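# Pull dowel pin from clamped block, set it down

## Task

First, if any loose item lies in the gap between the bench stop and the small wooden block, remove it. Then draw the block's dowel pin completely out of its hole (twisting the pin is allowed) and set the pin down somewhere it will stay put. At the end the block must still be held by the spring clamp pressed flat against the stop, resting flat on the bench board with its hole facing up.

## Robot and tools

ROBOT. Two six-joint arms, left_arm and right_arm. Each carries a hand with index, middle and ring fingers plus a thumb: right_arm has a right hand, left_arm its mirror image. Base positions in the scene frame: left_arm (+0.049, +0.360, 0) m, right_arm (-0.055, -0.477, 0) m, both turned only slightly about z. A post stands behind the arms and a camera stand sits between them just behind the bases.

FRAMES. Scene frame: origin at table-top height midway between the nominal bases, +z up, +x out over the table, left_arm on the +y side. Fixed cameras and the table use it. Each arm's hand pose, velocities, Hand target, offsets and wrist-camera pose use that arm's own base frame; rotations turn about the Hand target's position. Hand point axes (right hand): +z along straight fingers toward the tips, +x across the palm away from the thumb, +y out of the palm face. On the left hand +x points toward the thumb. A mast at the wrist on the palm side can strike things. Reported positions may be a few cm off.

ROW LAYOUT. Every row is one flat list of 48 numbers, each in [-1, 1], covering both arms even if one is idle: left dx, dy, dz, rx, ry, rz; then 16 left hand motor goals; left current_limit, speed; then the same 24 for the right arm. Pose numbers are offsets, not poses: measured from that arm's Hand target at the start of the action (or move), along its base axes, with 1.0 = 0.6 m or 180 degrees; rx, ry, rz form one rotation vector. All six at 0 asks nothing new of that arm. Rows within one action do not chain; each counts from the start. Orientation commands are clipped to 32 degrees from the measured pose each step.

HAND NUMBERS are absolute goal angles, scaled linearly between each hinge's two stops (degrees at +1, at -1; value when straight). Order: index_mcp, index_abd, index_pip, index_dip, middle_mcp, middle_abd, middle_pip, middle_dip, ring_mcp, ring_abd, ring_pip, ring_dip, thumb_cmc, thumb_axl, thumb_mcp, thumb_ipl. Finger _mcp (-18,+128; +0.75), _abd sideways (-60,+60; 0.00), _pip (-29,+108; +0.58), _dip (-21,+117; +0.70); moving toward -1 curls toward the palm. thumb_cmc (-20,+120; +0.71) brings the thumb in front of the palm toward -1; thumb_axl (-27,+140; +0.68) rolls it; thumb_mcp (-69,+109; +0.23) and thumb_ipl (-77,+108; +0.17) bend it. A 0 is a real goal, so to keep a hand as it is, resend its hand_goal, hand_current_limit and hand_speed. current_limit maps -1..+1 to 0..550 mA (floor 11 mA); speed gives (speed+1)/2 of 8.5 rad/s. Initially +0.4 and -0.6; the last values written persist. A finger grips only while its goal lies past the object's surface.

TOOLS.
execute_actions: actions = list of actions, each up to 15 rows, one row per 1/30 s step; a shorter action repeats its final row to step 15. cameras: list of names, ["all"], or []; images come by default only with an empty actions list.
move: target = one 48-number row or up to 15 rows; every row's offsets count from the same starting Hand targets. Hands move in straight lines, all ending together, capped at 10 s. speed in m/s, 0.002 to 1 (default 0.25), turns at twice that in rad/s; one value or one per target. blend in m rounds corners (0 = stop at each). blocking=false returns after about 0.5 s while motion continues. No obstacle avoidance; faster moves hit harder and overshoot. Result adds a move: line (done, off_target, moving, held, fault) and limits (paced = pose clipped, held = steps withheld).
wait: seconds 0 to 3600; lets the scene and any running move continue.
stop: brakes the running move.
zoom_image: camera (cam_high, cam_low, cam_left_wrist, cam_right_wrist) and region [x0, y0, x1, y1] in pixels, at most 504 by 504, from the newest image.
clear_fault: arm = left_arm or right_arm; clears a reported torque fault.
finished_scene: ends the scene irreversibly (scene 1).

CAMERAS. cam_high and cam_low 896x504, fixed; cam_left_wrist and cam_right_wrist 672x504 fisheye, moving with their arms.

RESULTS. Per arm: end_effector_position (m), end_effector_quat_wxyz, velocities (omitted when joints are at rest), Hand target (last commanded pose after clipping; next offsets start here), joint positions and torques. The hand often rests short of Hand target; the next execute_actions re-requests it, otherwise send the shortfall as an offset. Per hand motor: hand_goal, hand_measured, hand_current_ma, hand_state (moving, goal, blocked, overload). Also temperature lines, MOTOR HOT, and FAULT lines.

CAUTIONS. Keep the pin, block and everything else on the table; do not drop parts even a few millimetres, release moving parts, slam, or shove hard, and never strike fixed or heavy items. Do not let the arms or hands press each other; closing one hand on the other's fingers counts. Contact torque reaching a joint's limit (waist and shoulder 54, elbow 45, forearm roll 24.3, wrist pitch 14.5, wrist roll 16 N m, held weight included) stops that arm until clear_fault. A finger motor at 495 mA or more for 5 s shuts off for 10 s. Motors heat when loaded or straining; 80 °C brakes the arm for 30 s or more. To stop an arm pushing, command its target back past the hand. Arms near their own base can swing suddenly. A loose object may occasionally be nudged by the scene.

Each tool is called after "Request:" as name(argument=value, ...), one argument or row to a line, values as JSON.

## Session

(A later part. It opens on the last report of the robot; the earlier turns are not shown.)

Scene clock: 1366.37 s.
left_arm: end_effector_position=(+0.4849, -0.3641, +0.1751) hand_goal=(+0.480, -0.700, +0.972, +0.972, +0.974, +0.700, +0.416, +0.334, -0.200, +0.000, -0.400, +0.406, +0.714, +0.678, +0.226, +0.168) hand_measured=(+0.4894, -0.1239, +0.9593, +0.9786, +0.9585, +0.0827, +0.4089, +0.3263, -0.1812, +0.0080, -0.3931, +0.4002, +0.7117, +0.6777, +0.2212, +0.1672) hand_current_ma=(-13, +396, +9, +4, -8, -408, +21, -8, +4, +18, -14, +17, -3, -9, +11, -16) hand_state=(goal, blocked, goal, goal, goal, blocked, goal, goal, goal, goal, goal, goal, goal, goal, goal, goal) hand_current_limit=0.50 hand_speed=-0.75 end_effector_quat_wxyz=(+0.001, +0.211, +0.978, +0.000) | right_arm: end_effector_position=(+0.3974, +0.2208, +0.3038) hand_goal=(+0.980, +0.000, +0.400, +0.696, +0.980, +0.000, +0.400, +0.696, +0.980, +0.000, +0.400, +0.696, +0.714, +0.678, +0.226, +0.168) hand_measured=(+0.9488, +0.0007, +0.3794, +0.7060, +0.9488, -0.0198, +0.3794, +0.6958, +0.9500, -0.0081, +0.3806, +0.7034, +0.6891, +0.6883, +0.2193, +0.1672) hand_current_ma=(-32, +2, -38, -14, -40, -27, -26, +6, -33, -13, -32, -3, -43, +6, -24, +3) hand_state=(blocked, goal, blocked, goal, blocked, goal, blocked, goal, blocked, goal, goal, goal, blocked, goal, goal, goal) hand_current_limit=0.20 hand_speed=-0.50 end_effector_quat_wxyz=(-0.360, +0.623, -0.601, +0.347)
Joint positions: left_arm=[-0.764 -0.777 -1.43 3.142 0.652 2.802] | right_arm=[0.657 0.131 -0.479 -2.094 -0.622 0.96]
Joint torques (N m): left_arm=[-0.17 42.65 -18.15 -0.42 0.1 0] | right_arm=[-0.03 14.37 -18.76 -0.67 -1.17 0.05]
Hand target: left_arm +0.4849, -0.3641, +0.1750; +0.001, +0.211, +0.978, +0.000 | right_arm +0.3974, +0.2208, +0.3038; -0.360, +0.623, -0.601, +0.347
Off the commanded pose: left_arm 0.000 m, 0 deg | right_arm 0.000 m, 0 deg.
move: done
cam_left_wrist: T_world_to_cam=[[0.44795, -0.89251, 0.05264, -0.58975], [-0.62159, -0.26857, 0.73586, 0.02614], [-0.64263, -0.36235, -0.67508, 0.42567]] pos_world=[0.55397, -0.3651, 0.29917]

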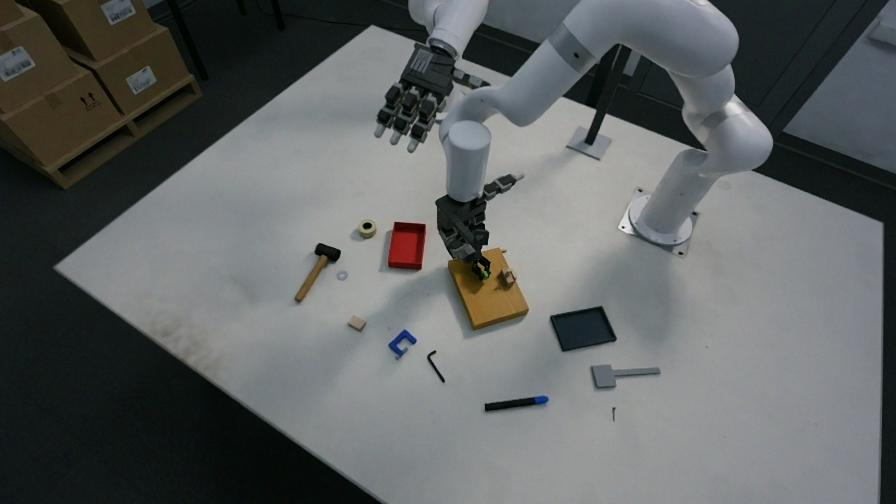

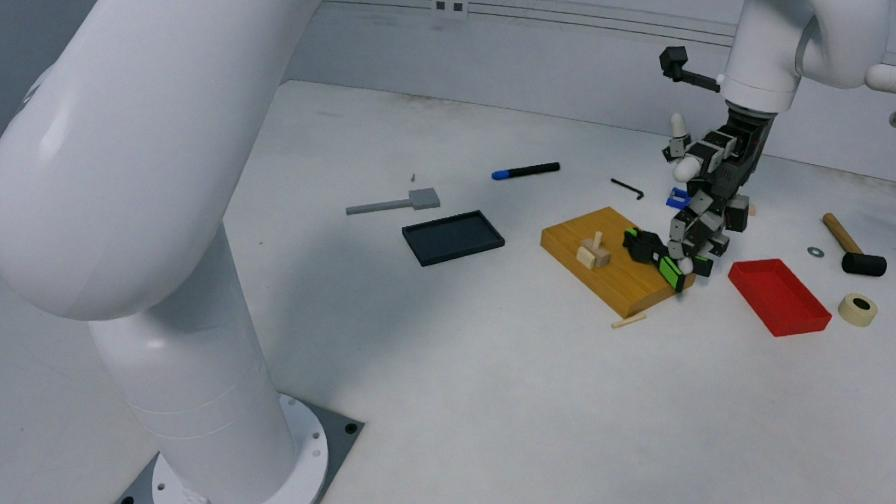

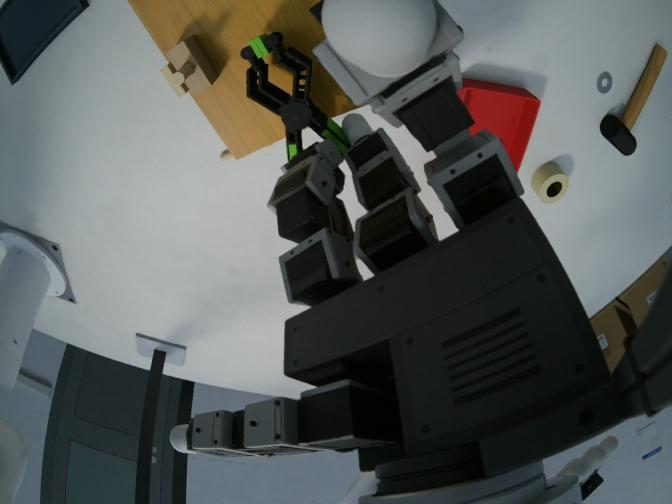

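Request:
move(
  target=[
    [0,0,-0.033,0,0,0,0.479,-0.7,0.971,0.971,0.973,0.7,0.416,0.333,-0.2,0,-0.4,0.406,0.714,0.678,0.226,0.168,0.5,-0.75,0,0,0,0,0,0,0.979,0,0.4,0.696,0.979,0,0.4,0.696,0.979,0,0.4,0.696,0.714,0.678,0.226,0.168,0.2,-0.5],
  ],
  speed=0.03,
  cameras=["cam_low","cam_left_wrist"],
)

Request:
zoom_image(
  camera="cam_low",
  region=[600, 200, 720, 320],
)

Request:
zoom_image(
  camera="cam_left_wrist",
  region=[200, 0, 440, 200],
)

Scene clock: 1370.53 s.
left_arm: end_effector_position=(+0.4849, -0.3641, +0.1553) hand_goal=(+0.480, -0.700, +0.972, +0.972, +0.974, +0.700, +0.416, +0.334, -0.200, +0.000, -0.400, +0.406, +0.714, +0.678, +0.226, +0.168) hand_measured=(+0.4894, -0.1224, +0.9593, +0.9786, +0.9585, +0.0813, +0.4089, +0.3263, -0.1812, +0.0080, -0.3918, +0.4002, +0.7117, +0.6777, +0.2212, +0.1672) hand_current_ma=(-12, +415, -7, -4, +11, -404, +10, +3, +13, +9, -10, +6, +11, -24, -10, -14) hand_state=(goal, blocked, goal, goal, goal, blocked, goal, goal, goal, goal, goal, goal, goal, goal, goal, goal) hand_current_limit=0.50 hand_speed=-0.75 end_effector_quat_wxyz=(+0.001, +0.211, +0.978, +0.000) | right_arm: end_effector_position=(+0.3974, +0.2208, +0.3038) hand_goal=(+0.980, +0.000, +0.400, +0.696, +0.980, +0.000, +0.400, +0.696, +0.980, +0.000, +0.400, +0.696, +0.714, +0.678, +0.226, +0.168) hand_measured=(+0.9488, -0.0008, +0.3794, +0.7060, +0.9488, -0.0198, +0.3794, +0.6958, +0.9500, -0.0081, +0.3819, +0.7022, +0.6891, +0.6883, +0.2193, +0.1672) hand_current_ma=(-37, -5, -33, +1, -34, -19, -29, +1, -33, -24, -11, -10, -49, -9, -11, -5) hand_state=(blocked, goal, blocked, goal, blocked, goal, blocked, goal, blocked, goal, goal, goal, blocked, goal, goal, goal) hand_current_limit=0.20 hand_speed=-0.50 end_effector_quat_wxyz=(-0.360, +0.623, -0.601, +0.347)
Joint positions: left_arm=[-0.764 -0.806 -1.428 3.142 0.621 2.802] | right_arm=[0.657 0.131 -0.479 -2.094 -0.622 0.96]
Joint torques (N m): left_arm=[-0.17 43.07 -17.86 -0.4 0.1 0] | right_arm=[-0.03 14.37 -18.76 -0.67 -1.17 0.05]
Hand target: left_arm +0.4849, -0.3641, +0.1552; +0.001, +0.211, +0.978, +0.000 | right_arm +0.3974, +0.2208, +0.3038; -0.360, +0.623, -0.601, +0.347
Off the commanded pose: left_arm 0.000 m, 0 deg | right_arm 0.000 m, 0 deg.
move: done
cam_left_wrist: T_world_to_cam=[[0.44795, -0.89251, 0.05264, -0.58871], [-0.62159, -0.26857, 0.73586, 0.04071], [-0.64263, -0.36235, -0.67508, 0.4123]] pos_world=[0.55397, -0.3651, 0.27937]

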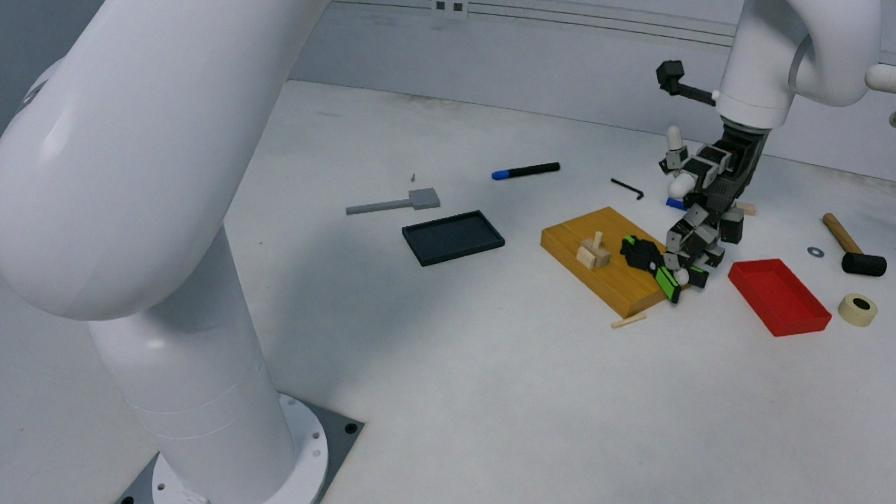

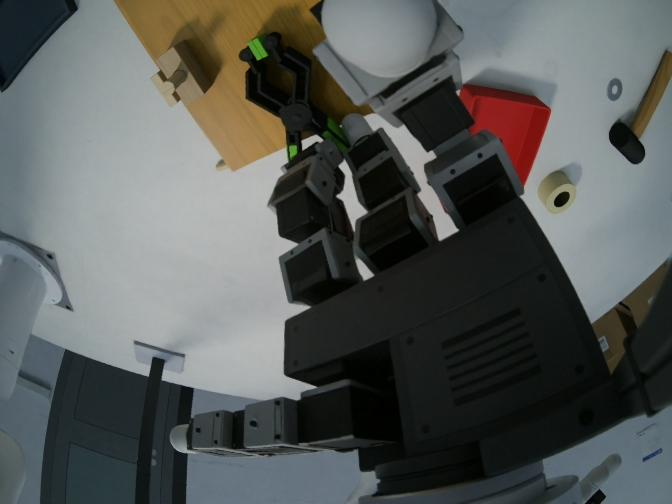

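Scaled by 4.200 from the camera's image (finer frame: 1280x720).

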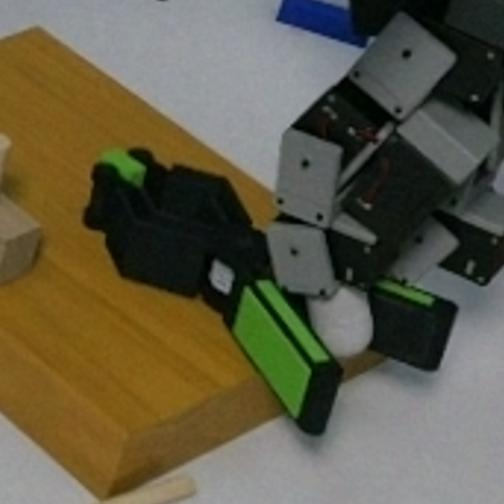

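Scaled by 2.100 from the camera's image (finer frame: 960x720).

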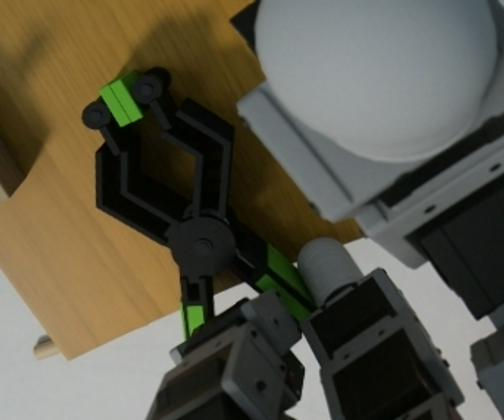

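Request:
move(
  target=[
    [0,0,0.002,0,0,0,0.479,0,0.971,0.971,0.973,0,0.416,0.333,-0.2,0,-0.4,0.406,0.714,0.678,0.226,0.168,0.5,-0.85,0,0,0,0,0,0,0.979,0,0.4,0.696,0.979,0,0.4,0.696,0.979,0,0.4,0.696,0.714,0.678,0.226,0.168,0.2,-0.5],
    [0,0,0.25,0,0,0,0.479,0,0.971,0.971,0.973,0,0.416,0.333,-0.2,0,-0.4,0.406,0.714,0.678,0.226,0.168,0.3,-0.75,0,0,0,0,0,0,0.979,0,0.4,0.696,0.979,0,0.4,0.696,0.979,0,0.4,0.696,0.714,0.678,0.226,0.168,0.2,-0.5],
  ],
  speed=0.08,
  cameras=["cam_high","cam_low","cam_left_wrist"],
)

Request:
zoom_image(
  camera="cam_low",
  region=[560, 180, 740, 340],
)

Request:
zoom_image(
  camera="cam_high",
  region=[430, 220, 550, 340],
)

Scene clock: 1377.43 s.
left_arm: end_effector_position=(+0.4849, -0.3641, +0.3052) hand_goal=(+0.480, +0.000, +0.972, +0.972, +0.974, +0.000, +0.416, +0.334, -0.200, +0.000, -0.400, +0.406, +0.714, +0.678, +0.226, +0.168) hand_measured=(+0.4894, -0.0066, +0.9619, +0.9786, +0.9585, +0.0080, +0.4089, +0.3314, -0.1812, +0.0080, -0.3931, +0.4002, +0.7117, +0.6777, +0.2212, +0.1681) hand_current_ma=(-13, -7, +7, +9, -11, -11, +7, -22, +5, -1, -13, +7, +0, -10, -11, -4) hand_state=(goal, goal, goal, goal, goal, goal, goal, goal, goal, goal, goal, goal, goal, goal, goal, goal) hand_current_limit=0.30 hand_speed=-0.75 end_effector_quat_wxyz=(+0.001, +0.211, +0.978, +0.000) | right_arm: end_effector_position=(+0.3974, +0.2208, +0.3038) hand_goal=(+0.980, +0.000, +0.400, +0.696, +0.980, +0.000, +0.400, +0.696, +0.980, +0.000, +0.400, +0.696, +0.714, +0.678, +0.226, +0.168) hand_measured=(+0.9488, -0.0008, +0.3806, +0.7060, +0.9488, -0.0184, +0.3794, +0.6958, +0.9488, -0.0081, +0.3819, +0.7034, +0.6891, +0.6883, +0.2193, +0.1672) hand_current_ma=(-42, +7, -18, -4, -26, -23, -6, -8, -22, -17, -14, +2, -39, +7, -32, +8) hand_state=(blocked, goal, blocked, goal, blocked, goal, blocked, goal, blocked, goal, goal, goal, blocked, goal, goal, goal) hand_current_limit=0.20 hand_speed=-0.50 end_effector_quat_wxyz=(-0.360, +0.623, -0.601, +0.347)
Joint positions: left_arm=[-0.764 -0.622 -1.503 3.142 0.879 2.802] | right_arm=[0.657 0.131 -0.479 -2.094 -0.622 0.96]
Joint torques (N m): left_arm=[-0.16 40.09 -19.71 -0.53 0.1 0] | right_arm=[-0.03 14.37 -18.76 -0.67 -1.17 0.05]
Hand target: left_arm +0.4849, -0.3641, +0.3052; +0.001, +0.211, +0.978, +0.000 | right_arm +0.3974, +0.2208, +0.3038; -0.360, +0.623, -0.601, +0.347
Off the commanded pose: left_arm 0.000 m, 0 deg | right_arm 0.000 m, 0 deg.
move: done
cam_left_wrist: T_world_to_cam=[[0.44795, -0.89251, 0.05264, -0.59661], [-0.62159, -0.26857, 0.73586, -0.06967], [-0.64263, -0.36235, -0.67508, 0.51357]] pos_world=[0.55397, -0.3651, 0.42937]

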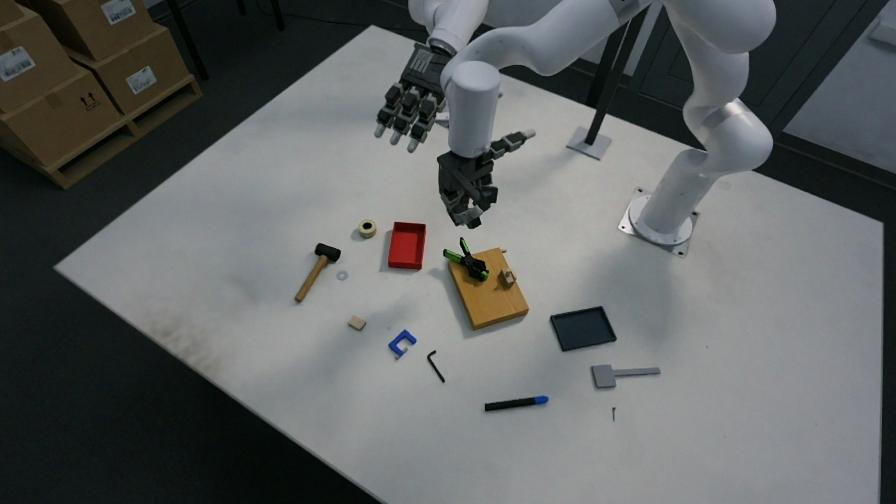

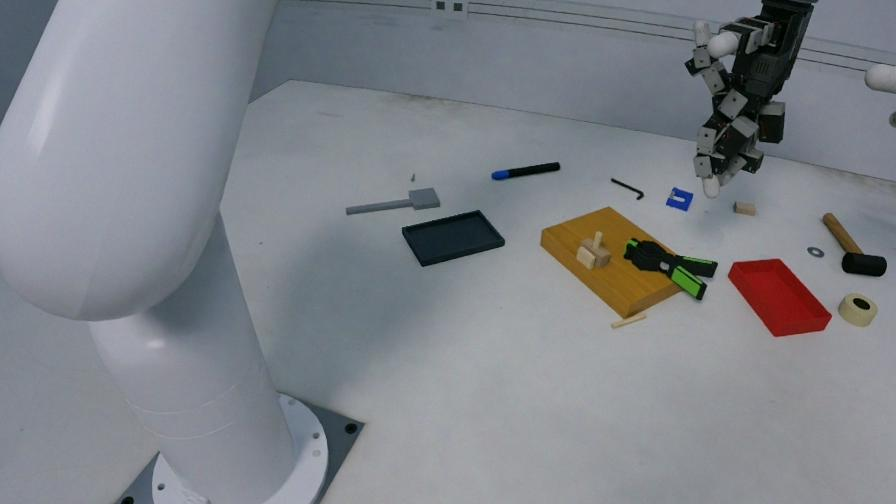

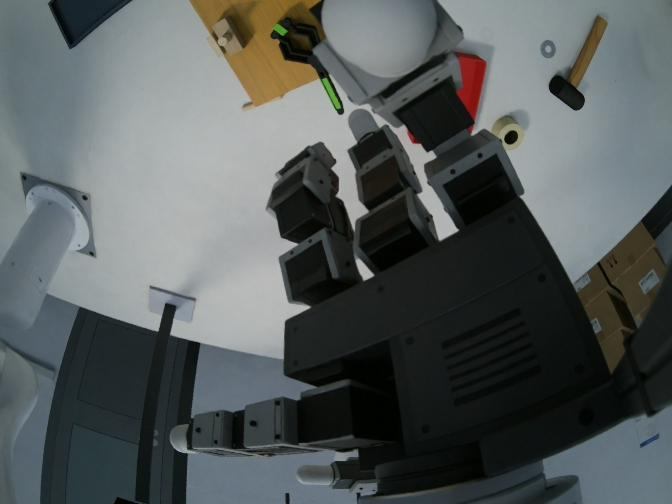

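Scaled by 2.800 from the camera's image (finer frame: 1280x720).

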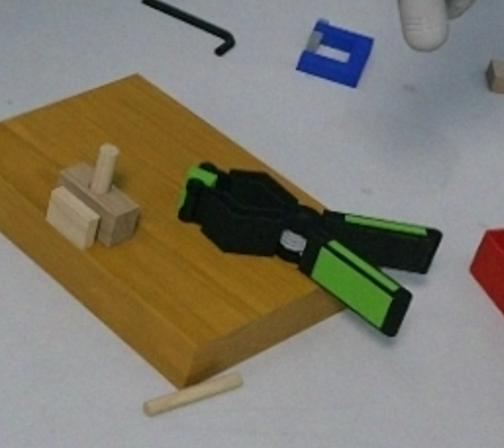

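Scaled by 4.200 from the camera's image (finer frame: 1280x720).

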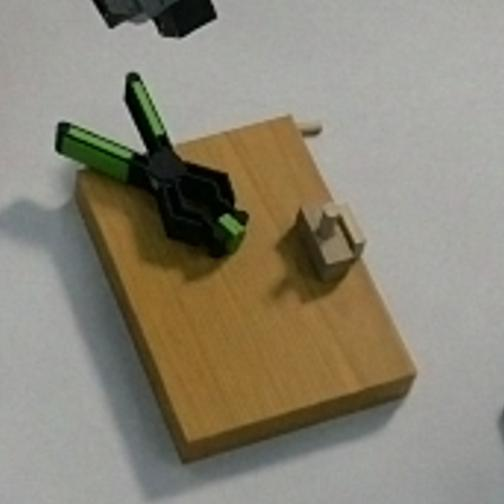

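Request:
move(
  target=[
    [-0.25,0.3,0.2,0.0949,-0.4198,-0.5096,1,0,1,1,1,0,1,1,1,0,1,1,0.714,0.678,0.226,0.168,0.3,-0.6,0,0,0,0,0,0,0.979,0,0.4,0.696,0.979,0,0.4,0.696,0.979,0,0.4,0.696,0.714,0.678,0.226,0.168,0.2,-0.5],
  ],
  speed=0.25,
  cameras=["cam_high","cam_low","cam_left_wrist"],
)

Scene clock: 1414.27 s.
left_arm: end_effector_position=(+0.3344, -0.1848, +0.4253) hand_goal=(+1.000, +0.000, +1.000, +1.000, +1.000, +0.000, +1.000, +1.000, +1.000, +0.000, +1.000, +1.000, +0.714, +0.678, +0.226, +0.168) hand_measured=(+0.9995, -0.0052, +0.9747, +0.9926, +0.9995, +0.0051, +0.9760, +0.9965, +0.9995, +0.0095, +0.9747, +0.9977, +0.7280, +0.6777, +0.2212, +0.1681) hand_current_ma=(-7, -7, +12, -4, -5, -5, +17, +3, -3, +2, -23, +5, +16, -10, +8, -21) hand_state=(goal, goal, blocked, goal, goal, goal, blocked, goal, goal, goal, blocked, goal, goal, goal, goal, goal) hand_current_limit=0.30 hand_speed=-0.60 end_effector_quat_wxyz=(+0.485, +0.731, +0.393, +0.276) | right_arm: end_effector_position=(+0.3974, +0.2208, +0.3038) hand_goal=(+0.980, +0.000, +0.400, +0.696, +0.980, +0.000, +0.400, +0.696, +0.980, +0.000, +0.400, +0.696, +0.714, +0.678, +0.226, +0.168) hand_measured=(+0.9476, -0.0008, +0.3794, +0.7060, +0.9500, -0.0184, +0.3781, +0.6958, +0.9500, -0.0081, +0.3819, +0.7034, +0.6891, +0.6883, +0.2183, +0.1672) hand_current_ma=(-48, -8, -20, +4, -46, -7, -19, +0, -39, -24, -21, -3, -49, -2, -15, -1) hand_state=(blocked, goal, blocked, goal, blocked, goal, blocked, goal, blocked, goal, goal, goal, blocked, goal, goal, goal) hand_current_limit=0.20 hand_speed=-0.50 end_effector_quat_wxyz=(-0.360, +0.623, -0.601, +0.347)
Joint positions: left_arm=[-0.558 0.634 -0.013 6.285 0.537 1.593] | right_arm=[0.657 0.131 -0.479 -2.094 -0.622 0.96]
Joint torques (N m): left_arm=[0 -1.02 -19.71 0.5 1.51 0.05] | right_arm=[-0.03 14.37 -18.76 -0.67 -1.17 0.05]
Hand target: left_arm +0.3349, -0.1841, +0.4252; +0.507, +0.752, +0.348, +0.235 | right_arm +0.3974, +0.2208, +0.3038; -0.360, +0.623, -0.601, +0.347
Off the commanded pose: left_arm 0.001 m, 8 deg | right_arm 0.000 m, 0 deg.
joint sent to its limit (left arm) — joint 4 (forearm roll), upper limit. The joint targets are off in orientation, not in position.
move: off_target (left_arm)
cam_left_wrist: T_world_to_cam=[[-0.65047, -0.49031, -0.58008, 0.3353], [-0.48697, 0.85532, -0.17689, 0.34752], [0.58289, 0.16742, -0.79512, 0.30196]] pos_world=[0.21132, -0.18339, 0.49607]

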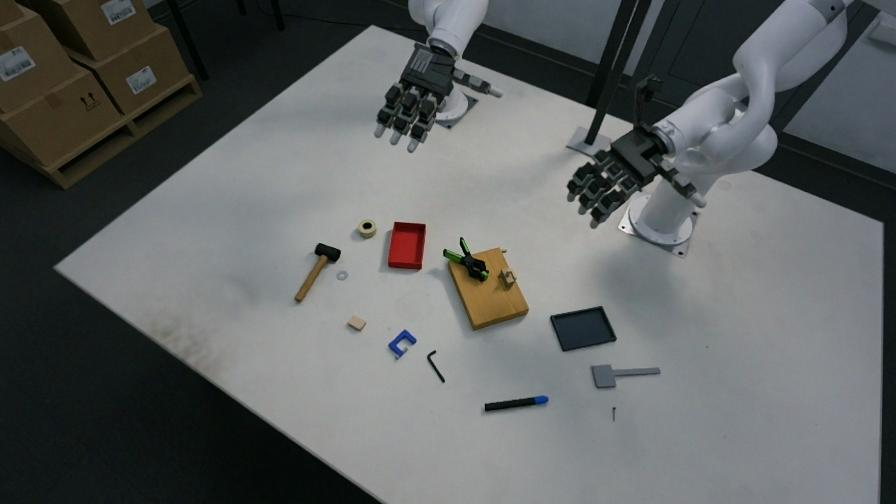

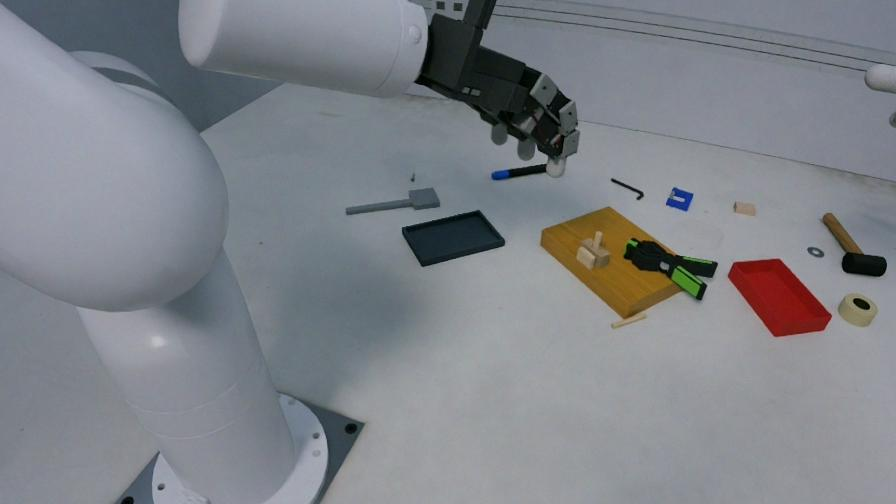

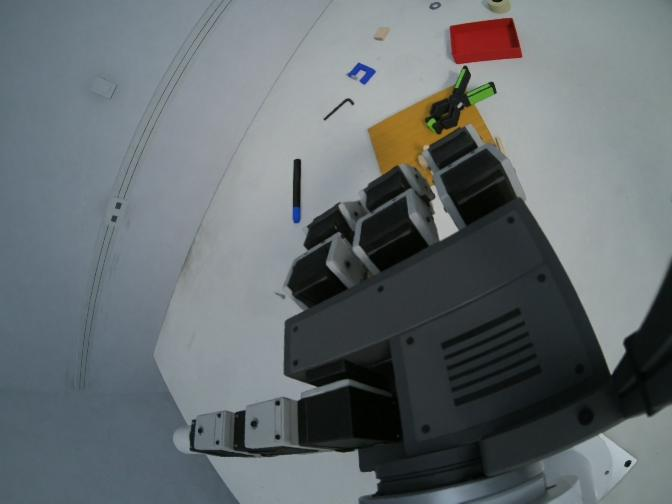

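Request:
execute_actions(
  actions=[],
  cameras=["all"],
)

Scene clock: 1426.73 s.
left_arm: end_effector_position=(+0.3344, -0.1848, +0.4252) hand_goal=(+1.000, +0.000, +1.000, +1.000, +1.000, +0.000, +1.000, +1.000, +1.000, +0.000, +1.000, +1.000, +0.714, +0.678, +0.226, +0.168) hand_measured=(+1.0000, -0.0052, +0.9760, +0.9939, +1.0000, +0.0051, +0.9747, +0.9965, +1.0000, +0.0095, +0.9747, +0.9977, +0.7280, +0.6767, +0.2212, +0.1681) hand_current_ma=(-17, +1, +20, -1, +10, -12, -9, +1, -15, +10, +2, +7, +7, -23, -12, +5) hand_state=(goal, goal, blocked, goal, goal, goal, blocked, goal, goal, goal, blocked, goal, goal, goal, goal, goal) hand_current_limit=0.30 hand_speed=-0.60 end_effector_quat_wxyz=(+0.485, +0.731, +0.393, +0.276) | right_arm: end_effector_position=(+0.3974, +0.2208, +0.3038) hand_goal=(+0.980, +0.000, +0.400, +0.696, +0.980, +0.000, +0.400, +0.696, +0.980, +0.000, +0.400, +0.696, +0.714, +0.678, +0.226, +0.168) hand_measured=(+0.9488, +0.0007, +0.3794, +0.7047, +0.9488, -0.0184, +0.3794, +0.6971, +0.9488, -0.0096, +0.3819, +0.7034, +0.6878, +0.6883, +0.2193, +0.1672) hand_current_ma=(-32, -3, -44, -4, -36, -16, -29, +3, -43, -13, -29, +1, -42, +6, -2, -7) hand_state=(blocked, goal, blocked, goal, blocked, goal, blocked, goal, blocked, goal, goal, goal, blocked, goal, goal, goal) hand_current_limit=0.20 hand_speed=-0.50 end_effector_quat_wxyz=(-0.360, +0.623, -0.601, +0.347)
Joint positions: left_arm=[-0.558 0.634 -0.013 6.285 0.537 1.593] | right_arm=[0.657 0.131 -0.479 -2.094 -0.622 0.96]
Joint velocities: within noise
Joint torques (N m): left_arm=[0 -1.02 -19.71 0.5 1.51 0.05] | right_arm=[-0.03 30.63 -18.76 -0.67 -1.17 0.05]
Motor temperatures (°C): left_arm=[27 32 32 34 38 33] | right_arm=[27 32 35 31 35 34]
Hand target: left_arm +0.3349, -0.1841, +0.4252; +0.507, +0.752, +0.348, +0.235 | right_arm +0.3974, +0.2208, +0.3038; -0.360, +0.623, -0.601, +0.347
Off the commanded pose: left_arm 0.001 m, 8 deg | right_arm 0.000 m, 0 deg.
camera_calibration:
cam_left_wrist: T_world_to_cam=[[-0.65058, -0.49028, -0.57998, 0.33522], [-0.48704, 0.85532, -0.1767, 0.34742], [0.5827, 0.16752, -0.79524, 0.302]] pos_world=[0.21132, -0.18339, 0.49597]
cam_right_wrist: T_world_to_cam=[[-0.3456, 0.78373, -0.51607, 0.15228], [-0.35473, 0.40004, 0.84507, -0.249], [0.86875, 0.47512, 0.13975, -0.36827]] pos_world=[0.28424, 0.15523, 0.34048]

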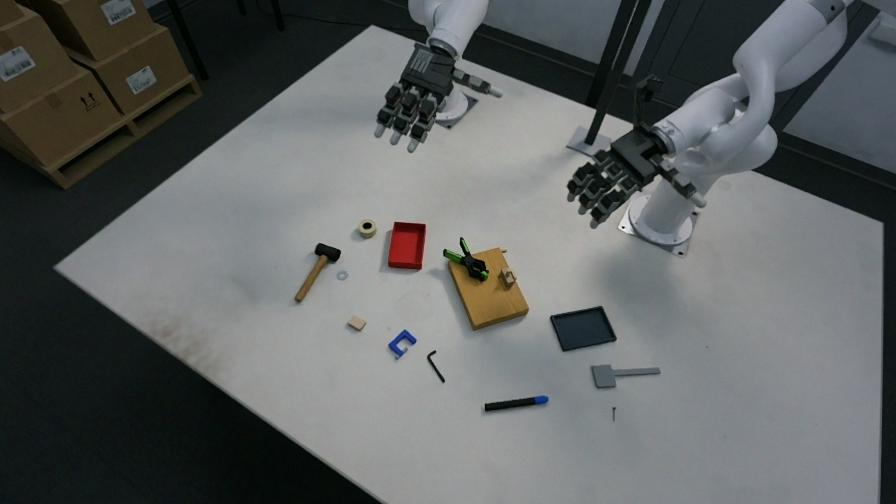

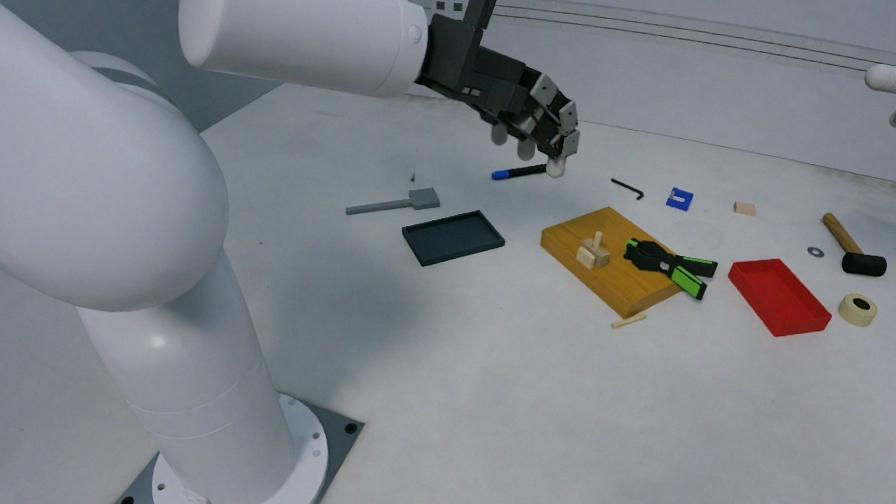

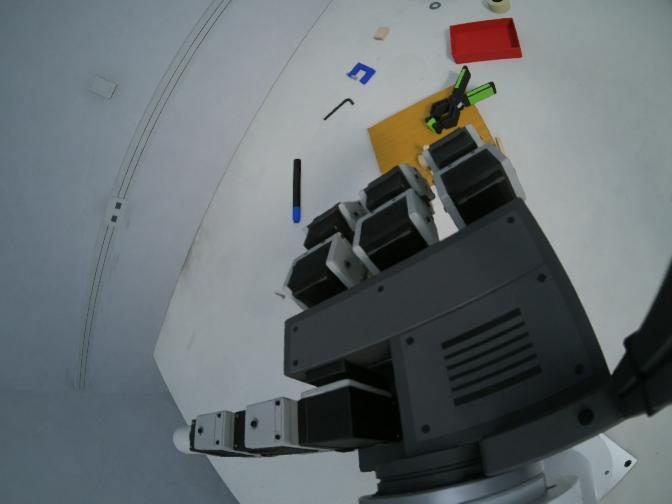

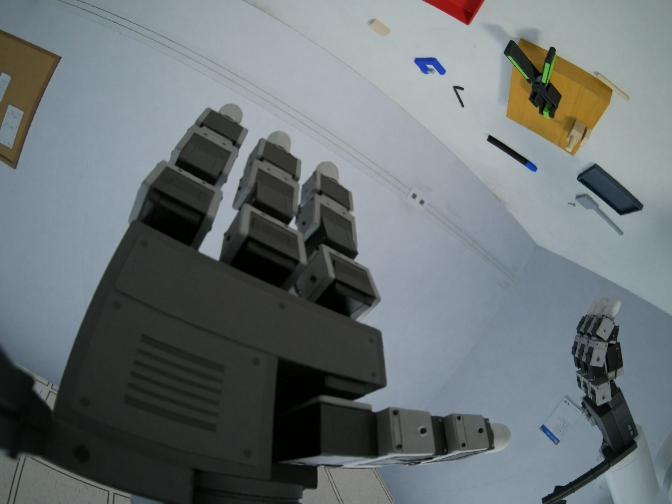

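Request:
move(
  target=[
    [0,0,0,0,0,0,1,0,1,1,1,0,1,1,1,0,1,1,0.714,0.678,0.226,0.168,0.3,-0.6, 0.13,0.121,0.25,0.1137,0.3418,-0.0613,1,0,1,1,1,0,1,1,1,0,1,1,0.714,0.678,0.226,0.168,0.3,-0.5],
    [0,0,0,0,0,0,1,0,1,1,1,0,1,1,1,0,1,1,0.714,0.678,0.226,0.168,0.3,-0.6, 0.261,0.242,0.2,0.2273,0.6836,-0.1226,1,0,1,1,1,0,1,1,1,0,1,1,0.714,0.678,0.226,0.168,0.3,-0.5],
  ],
  blend=[0.03,0],
  speed=0.2,
  cameras=["all"],
)

Scene clock: 1498.20 s.
left_arm: end_effector_position=(+0.3344, -0.1848, +0.4252) hand_goal=(+1.000, +0.000, +1.000, +1.000, +1.000, +0.000, +1.000, +1.000, +1.000, +0.000, +1.000, +1.000, +0.714, +0.678, +0.226, +0.168) hand_measured=(+1.0000, -0.0052, +0.9760, +0.9926, +0.9995, +0.0065, +0.9747, +0.9965, +1.0000, +0.0109, +0.9747, +0.9977, +0.7267, +0.6777, +0.2212, +0.1672) hand_current_ma=(-18, +2, +22, -5, -13, +3, -17, +1, +7, +10, +0, +0, -2, +0, -16, -17) hand_state=(goal, goal, blocked, goal, goal, goal, blocked, goal, goal, goal, blocked, goal, goal, goal, goal, goal) hand_current_limit=0.30 hand_speed=-0.60 end_effector_quat_wxyz=(+0.485, +0.731, +0.393, +0.276) | right_arm: end_effector_position=(+0.5468, +0.3590, +0.4266) hand_goal=(+1.000, +0.000, +1.000, +1.000, +1.000, +0.000, +1.000, +1.000, +1.000, +0.000, +1.000, +1.000, +0.714, +0.678, +0.226, +0.168) hand_measured=(+0.9995, +0.0007, +0.9747, +0.9939, +0.9995, -0.0198, +0.9722, +0.9939, +0.9995, -0.0096, +0.9735, +0.9952, +0.7393, +0.6872, +0.2193, +0.1681) hand_current_ma=(-8, +6, -34, -34, -7, -2, -37, +6, +11, -20, -27, -24, +8, +3, -10, +7) hand_state=(goal, goal, blocked, goal, goal, goal, blocked, goal, goal, goal, blocked, goal, blocked, goal, goal, goal) hand_current_limit=0.30 hand_speed=-0.50 end_effector_quat_wxyz=(-0.214, -0.385, +0.764, +0.471)
Joint positions: left_arm=[-0.558 0.634 -0.013 6.285 0.537 1.593] | right_arm=[0.268 -0.941 -1.856 0.81 -1.699 -0.907]
Joint torques (N m): left_arm=[0 -1.02 -19.72 0.5 1.51 0.05] | right_arm=[-0.15 48.73 -19.83 1.38 2.31 -1.66]
Hand target: left_arm +0.3349, -0.1841, +0.4252; +0.507, +0.752, +0.348, +0.235 | right_arm +0.5468, +0.3590, +0.4266; -0.214, -0.385, +0.764, +0.471 (not the last commanded pose)
Off the commanded pose: left_arm 0.001 m, 8 deg | right_arm 0.010 m, 6 deg.
joint sent to its limit (left arm) — joint 4 (forearm roll), upper limit. The joint targets are off in orientation, not in position.
move: held (right_arm; a check stopped the path); path passed 1 of 2 targets; limits=held
pose unreachable (right arm): on one or more control steps of this call, first in action 0 (counted from 0), this arm could not follow its commanded pose, so it was not sent that pose on those steps. It may still have moved: this result reports where it is.
cause: moving toward the commanded pose would bring two parts of the arm too close to each other (joints 5 (wrist pitch) and 6 (wrist roll) lie between them).
cam_left_wrist: T_world_to_cam=[[-0.65058, -0.49022, -0.58003, 0.33525], [-0.48706, 0.85533, -0.1766, 0.34737], [0.58269, 0.16761, -0.79522, 0.30201]] pos_world=[0.21132, -0.18339, 0.49597]
cam_right_wrist: T_world_to_cam=[[0.26455, 0.77599, 0.57258, -0.6362], [0.96434, -0.21785, -0.15032, -0.4299], [0.0081, 0.59193, -0.80595, 0.25117]] pos_world=[0.58084, 0.25135, 0.50209]

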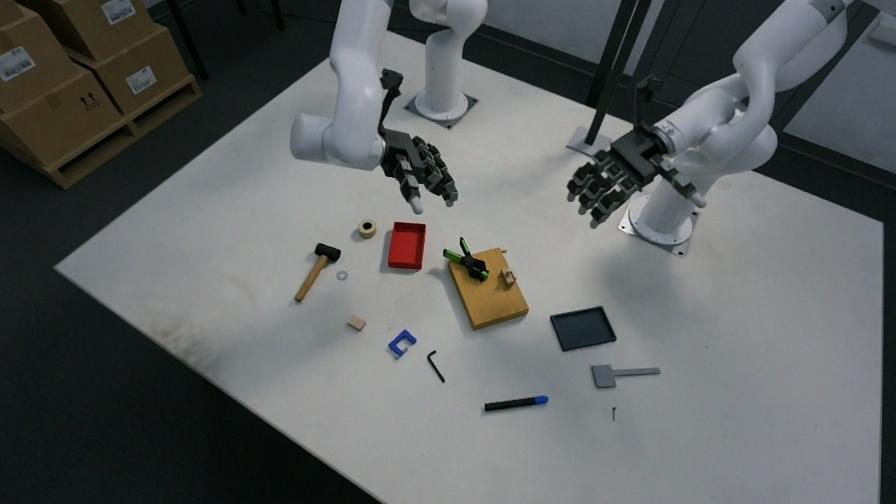

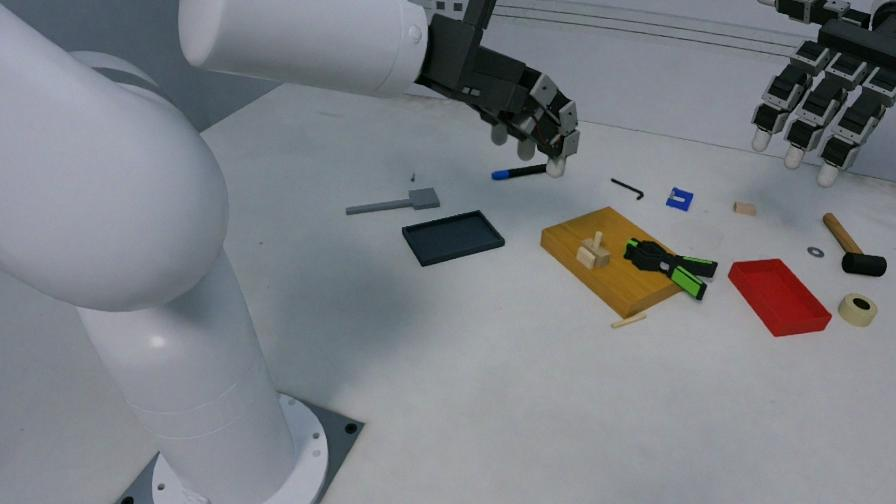

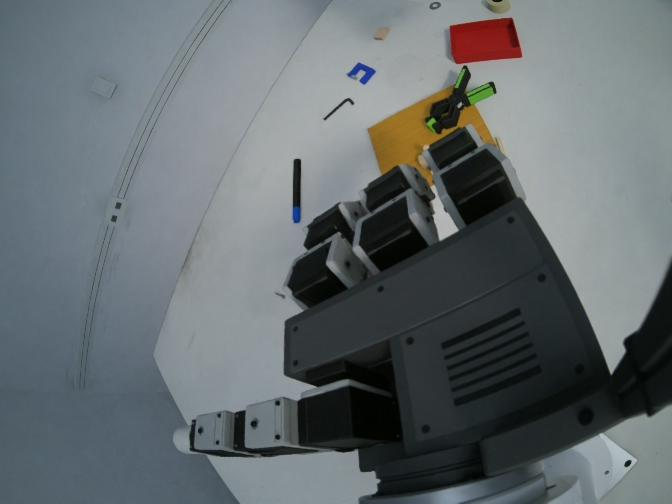

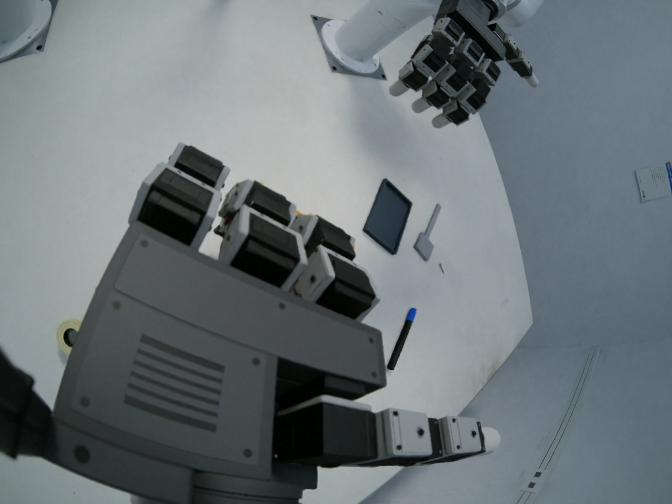

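Request:
move(
  target=[
    [0,0,0,0,0,0,1,0,1,1,1,0,1,1,1,0,1,1,0.714,0.678,0.226,0.168,0.3,-0.6, 0.057,-0.025,-0.16,0,0,0,1,0,1,1,1,0,1,1,1,0,1,1,0.714,0.678,0.226,0.168,0.3,-0.5],
    [0,0,0,0,0,0,1,0,1,1,1,0,1,1,1,0,1,1,0.714,0.678,0.226,0.168,0.3,-0.6, 0.057,-0.025,-0.211,0.0108,0.0318,-0.0056,1,0,1,1,1,0,1,1,1,0,1,1,0.714,0.678,0.226,0.168,0.3,-0.5],
  ],
  blend=[0.02,0],
  speed=0.12,
  cameras=["all"],
)

Scene clock: 1510.10 s.
left_arm: end_effector_position=(+0.3344, -0.1848, +0.4252) hand_goal=(+1.000, +0.000, +1.000, +1.000, +1.000, +0.000, +1.000, +1.000, +1.000, +0.000, +1.000, +1.000, +0.714, +0.678, +0.226, +0.168) hand_measured=(+0.9995, -0.0052, +0.9760, +0.9926, +1.0000, +0.0051, +0.9747, +0.9965, +0.9995, +0.0095, +0.9747, +0.9977, +0.7280, +0.6777, +0.2222, +0.1681) hand_current_ma=(-14, +4, +5, -22, -31, +13, +3, -25, -10, +9, -7, +13, -9, -2, -15, +6) hand_state=(goal, goal, blocked, goal, goal, goal, blocked, goal, goal, goal, blocked, goal, goal, goal, goal, goal) hand_current_limit=0.30 hand_speed=-0.60 end_effector_quat_wxyz=(+0.485, +0.731, +0.393, +0.276) | right_arm: end_effector_position=(+0.5810, +0.3440, +0.3000) hand_goal=(+1.000, +0.000, +1.000, +1.000, +1.000, +0.000, +1.000, +1.000, +1.000, +0.000, +1.000, +1.000, +0.714, +0.678, +0.226, +0.168) hand_measured=(+1.0000, +0.0007, +0.9747, +0.9939, +1.0000, -0.0184, +0.9735, +0.9939, +1.0000, -0.0081, +0.9747, +0.9965, +0.7393, +0.6883, +0.2193, +0.1672) hand_current_ma=(+10, -11, -39, -13, +4, -19, -45, +5, -1, -21, -51, -24, +25, +13, -11, +3) hand_state=(goal, goal, blocked, goal, goal, goal, blocked, goal, goal, goal, blocked, goal, blocked, goal, goal, goal) hand_current_limit=0.30 hand_speed=-0.50 end_effector_quat_wxyz=(-0.241, -0.358, +0.747, +0.505)
Joint positions: left_arm=[-0.558 0.634 -0.013 6.285 0.537 1.593] | right_arm=[0.233 -1.212 -1.992 0.833 -1.705 -0.976]
Joint torques (N m): left_arm=[0 -1.02 -19.72 0.5 1.51 0.05] | right_arm=[-0.17 52.47 -19.07 1.24 -1.26 -1.59]
Hand target: left_arm +0.3349, -0.1841, +0.4252; +0.507, +0.752, +0.348, +0.235 | right_arm +0.5810, +0.3440, +0.3000; -0.241, -0.358, +0.747, +0.505
Off the commanded pose: left_arm 0.001 m, 8 deg | right_arm 0.000 m, 0 deg.
joint sent to its limit (left arm) — joint 4 (forearm roll), upper limit. The joint targets are off in orientation, not in position.
move: done
cam_left_wrist: T_world_to_cam=[[-0.65058, -0.49022, -0.58003, 0.33525], [-0.48706, 0.85533, -0.1766, 0.34737], [0.58269, 0.16761, -0.79522, 0.30201]] pos_world=[0.21132, -0.18339, 0.49597]
cam_right_wrist: T_world_to_cam=[[0.33503, 0.7513, 0.5686, -0.59244], [0.94026, -0.22778, -0.25304, -0.437], [-0.06059, 0.6194, -0.78273, 0.18123]] pos_world=[0.62036, 0.2333, 0.36814]

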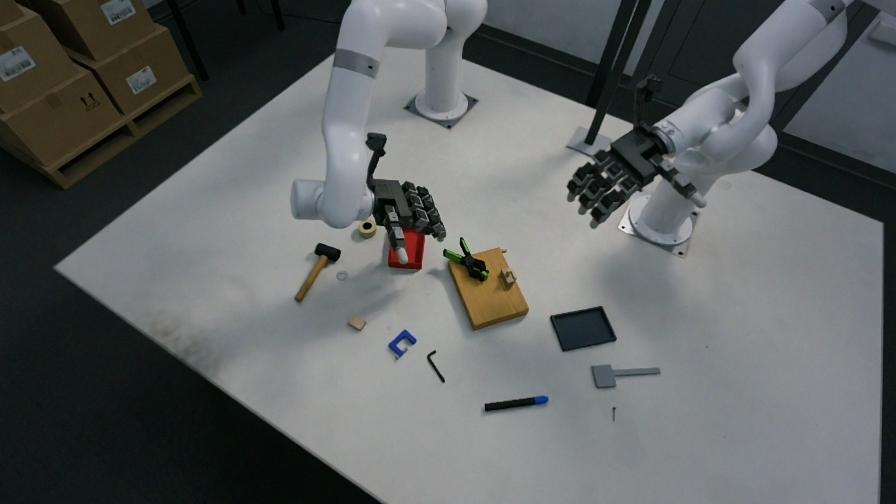

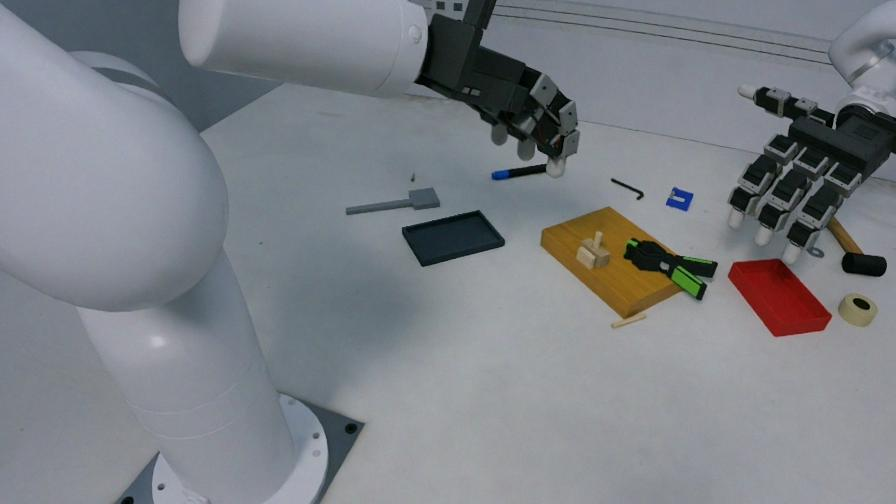

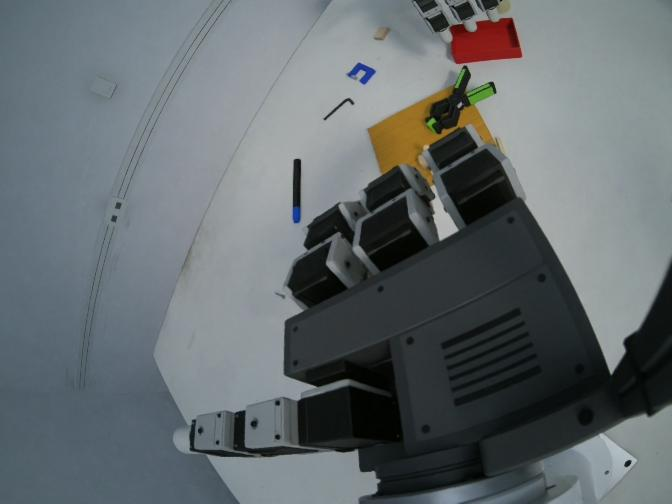

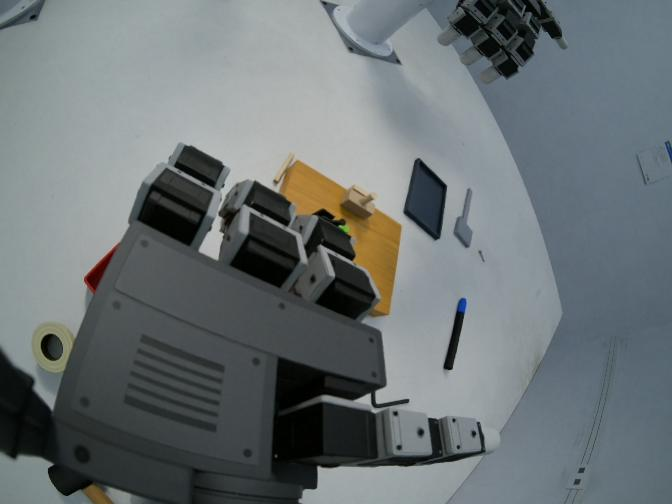

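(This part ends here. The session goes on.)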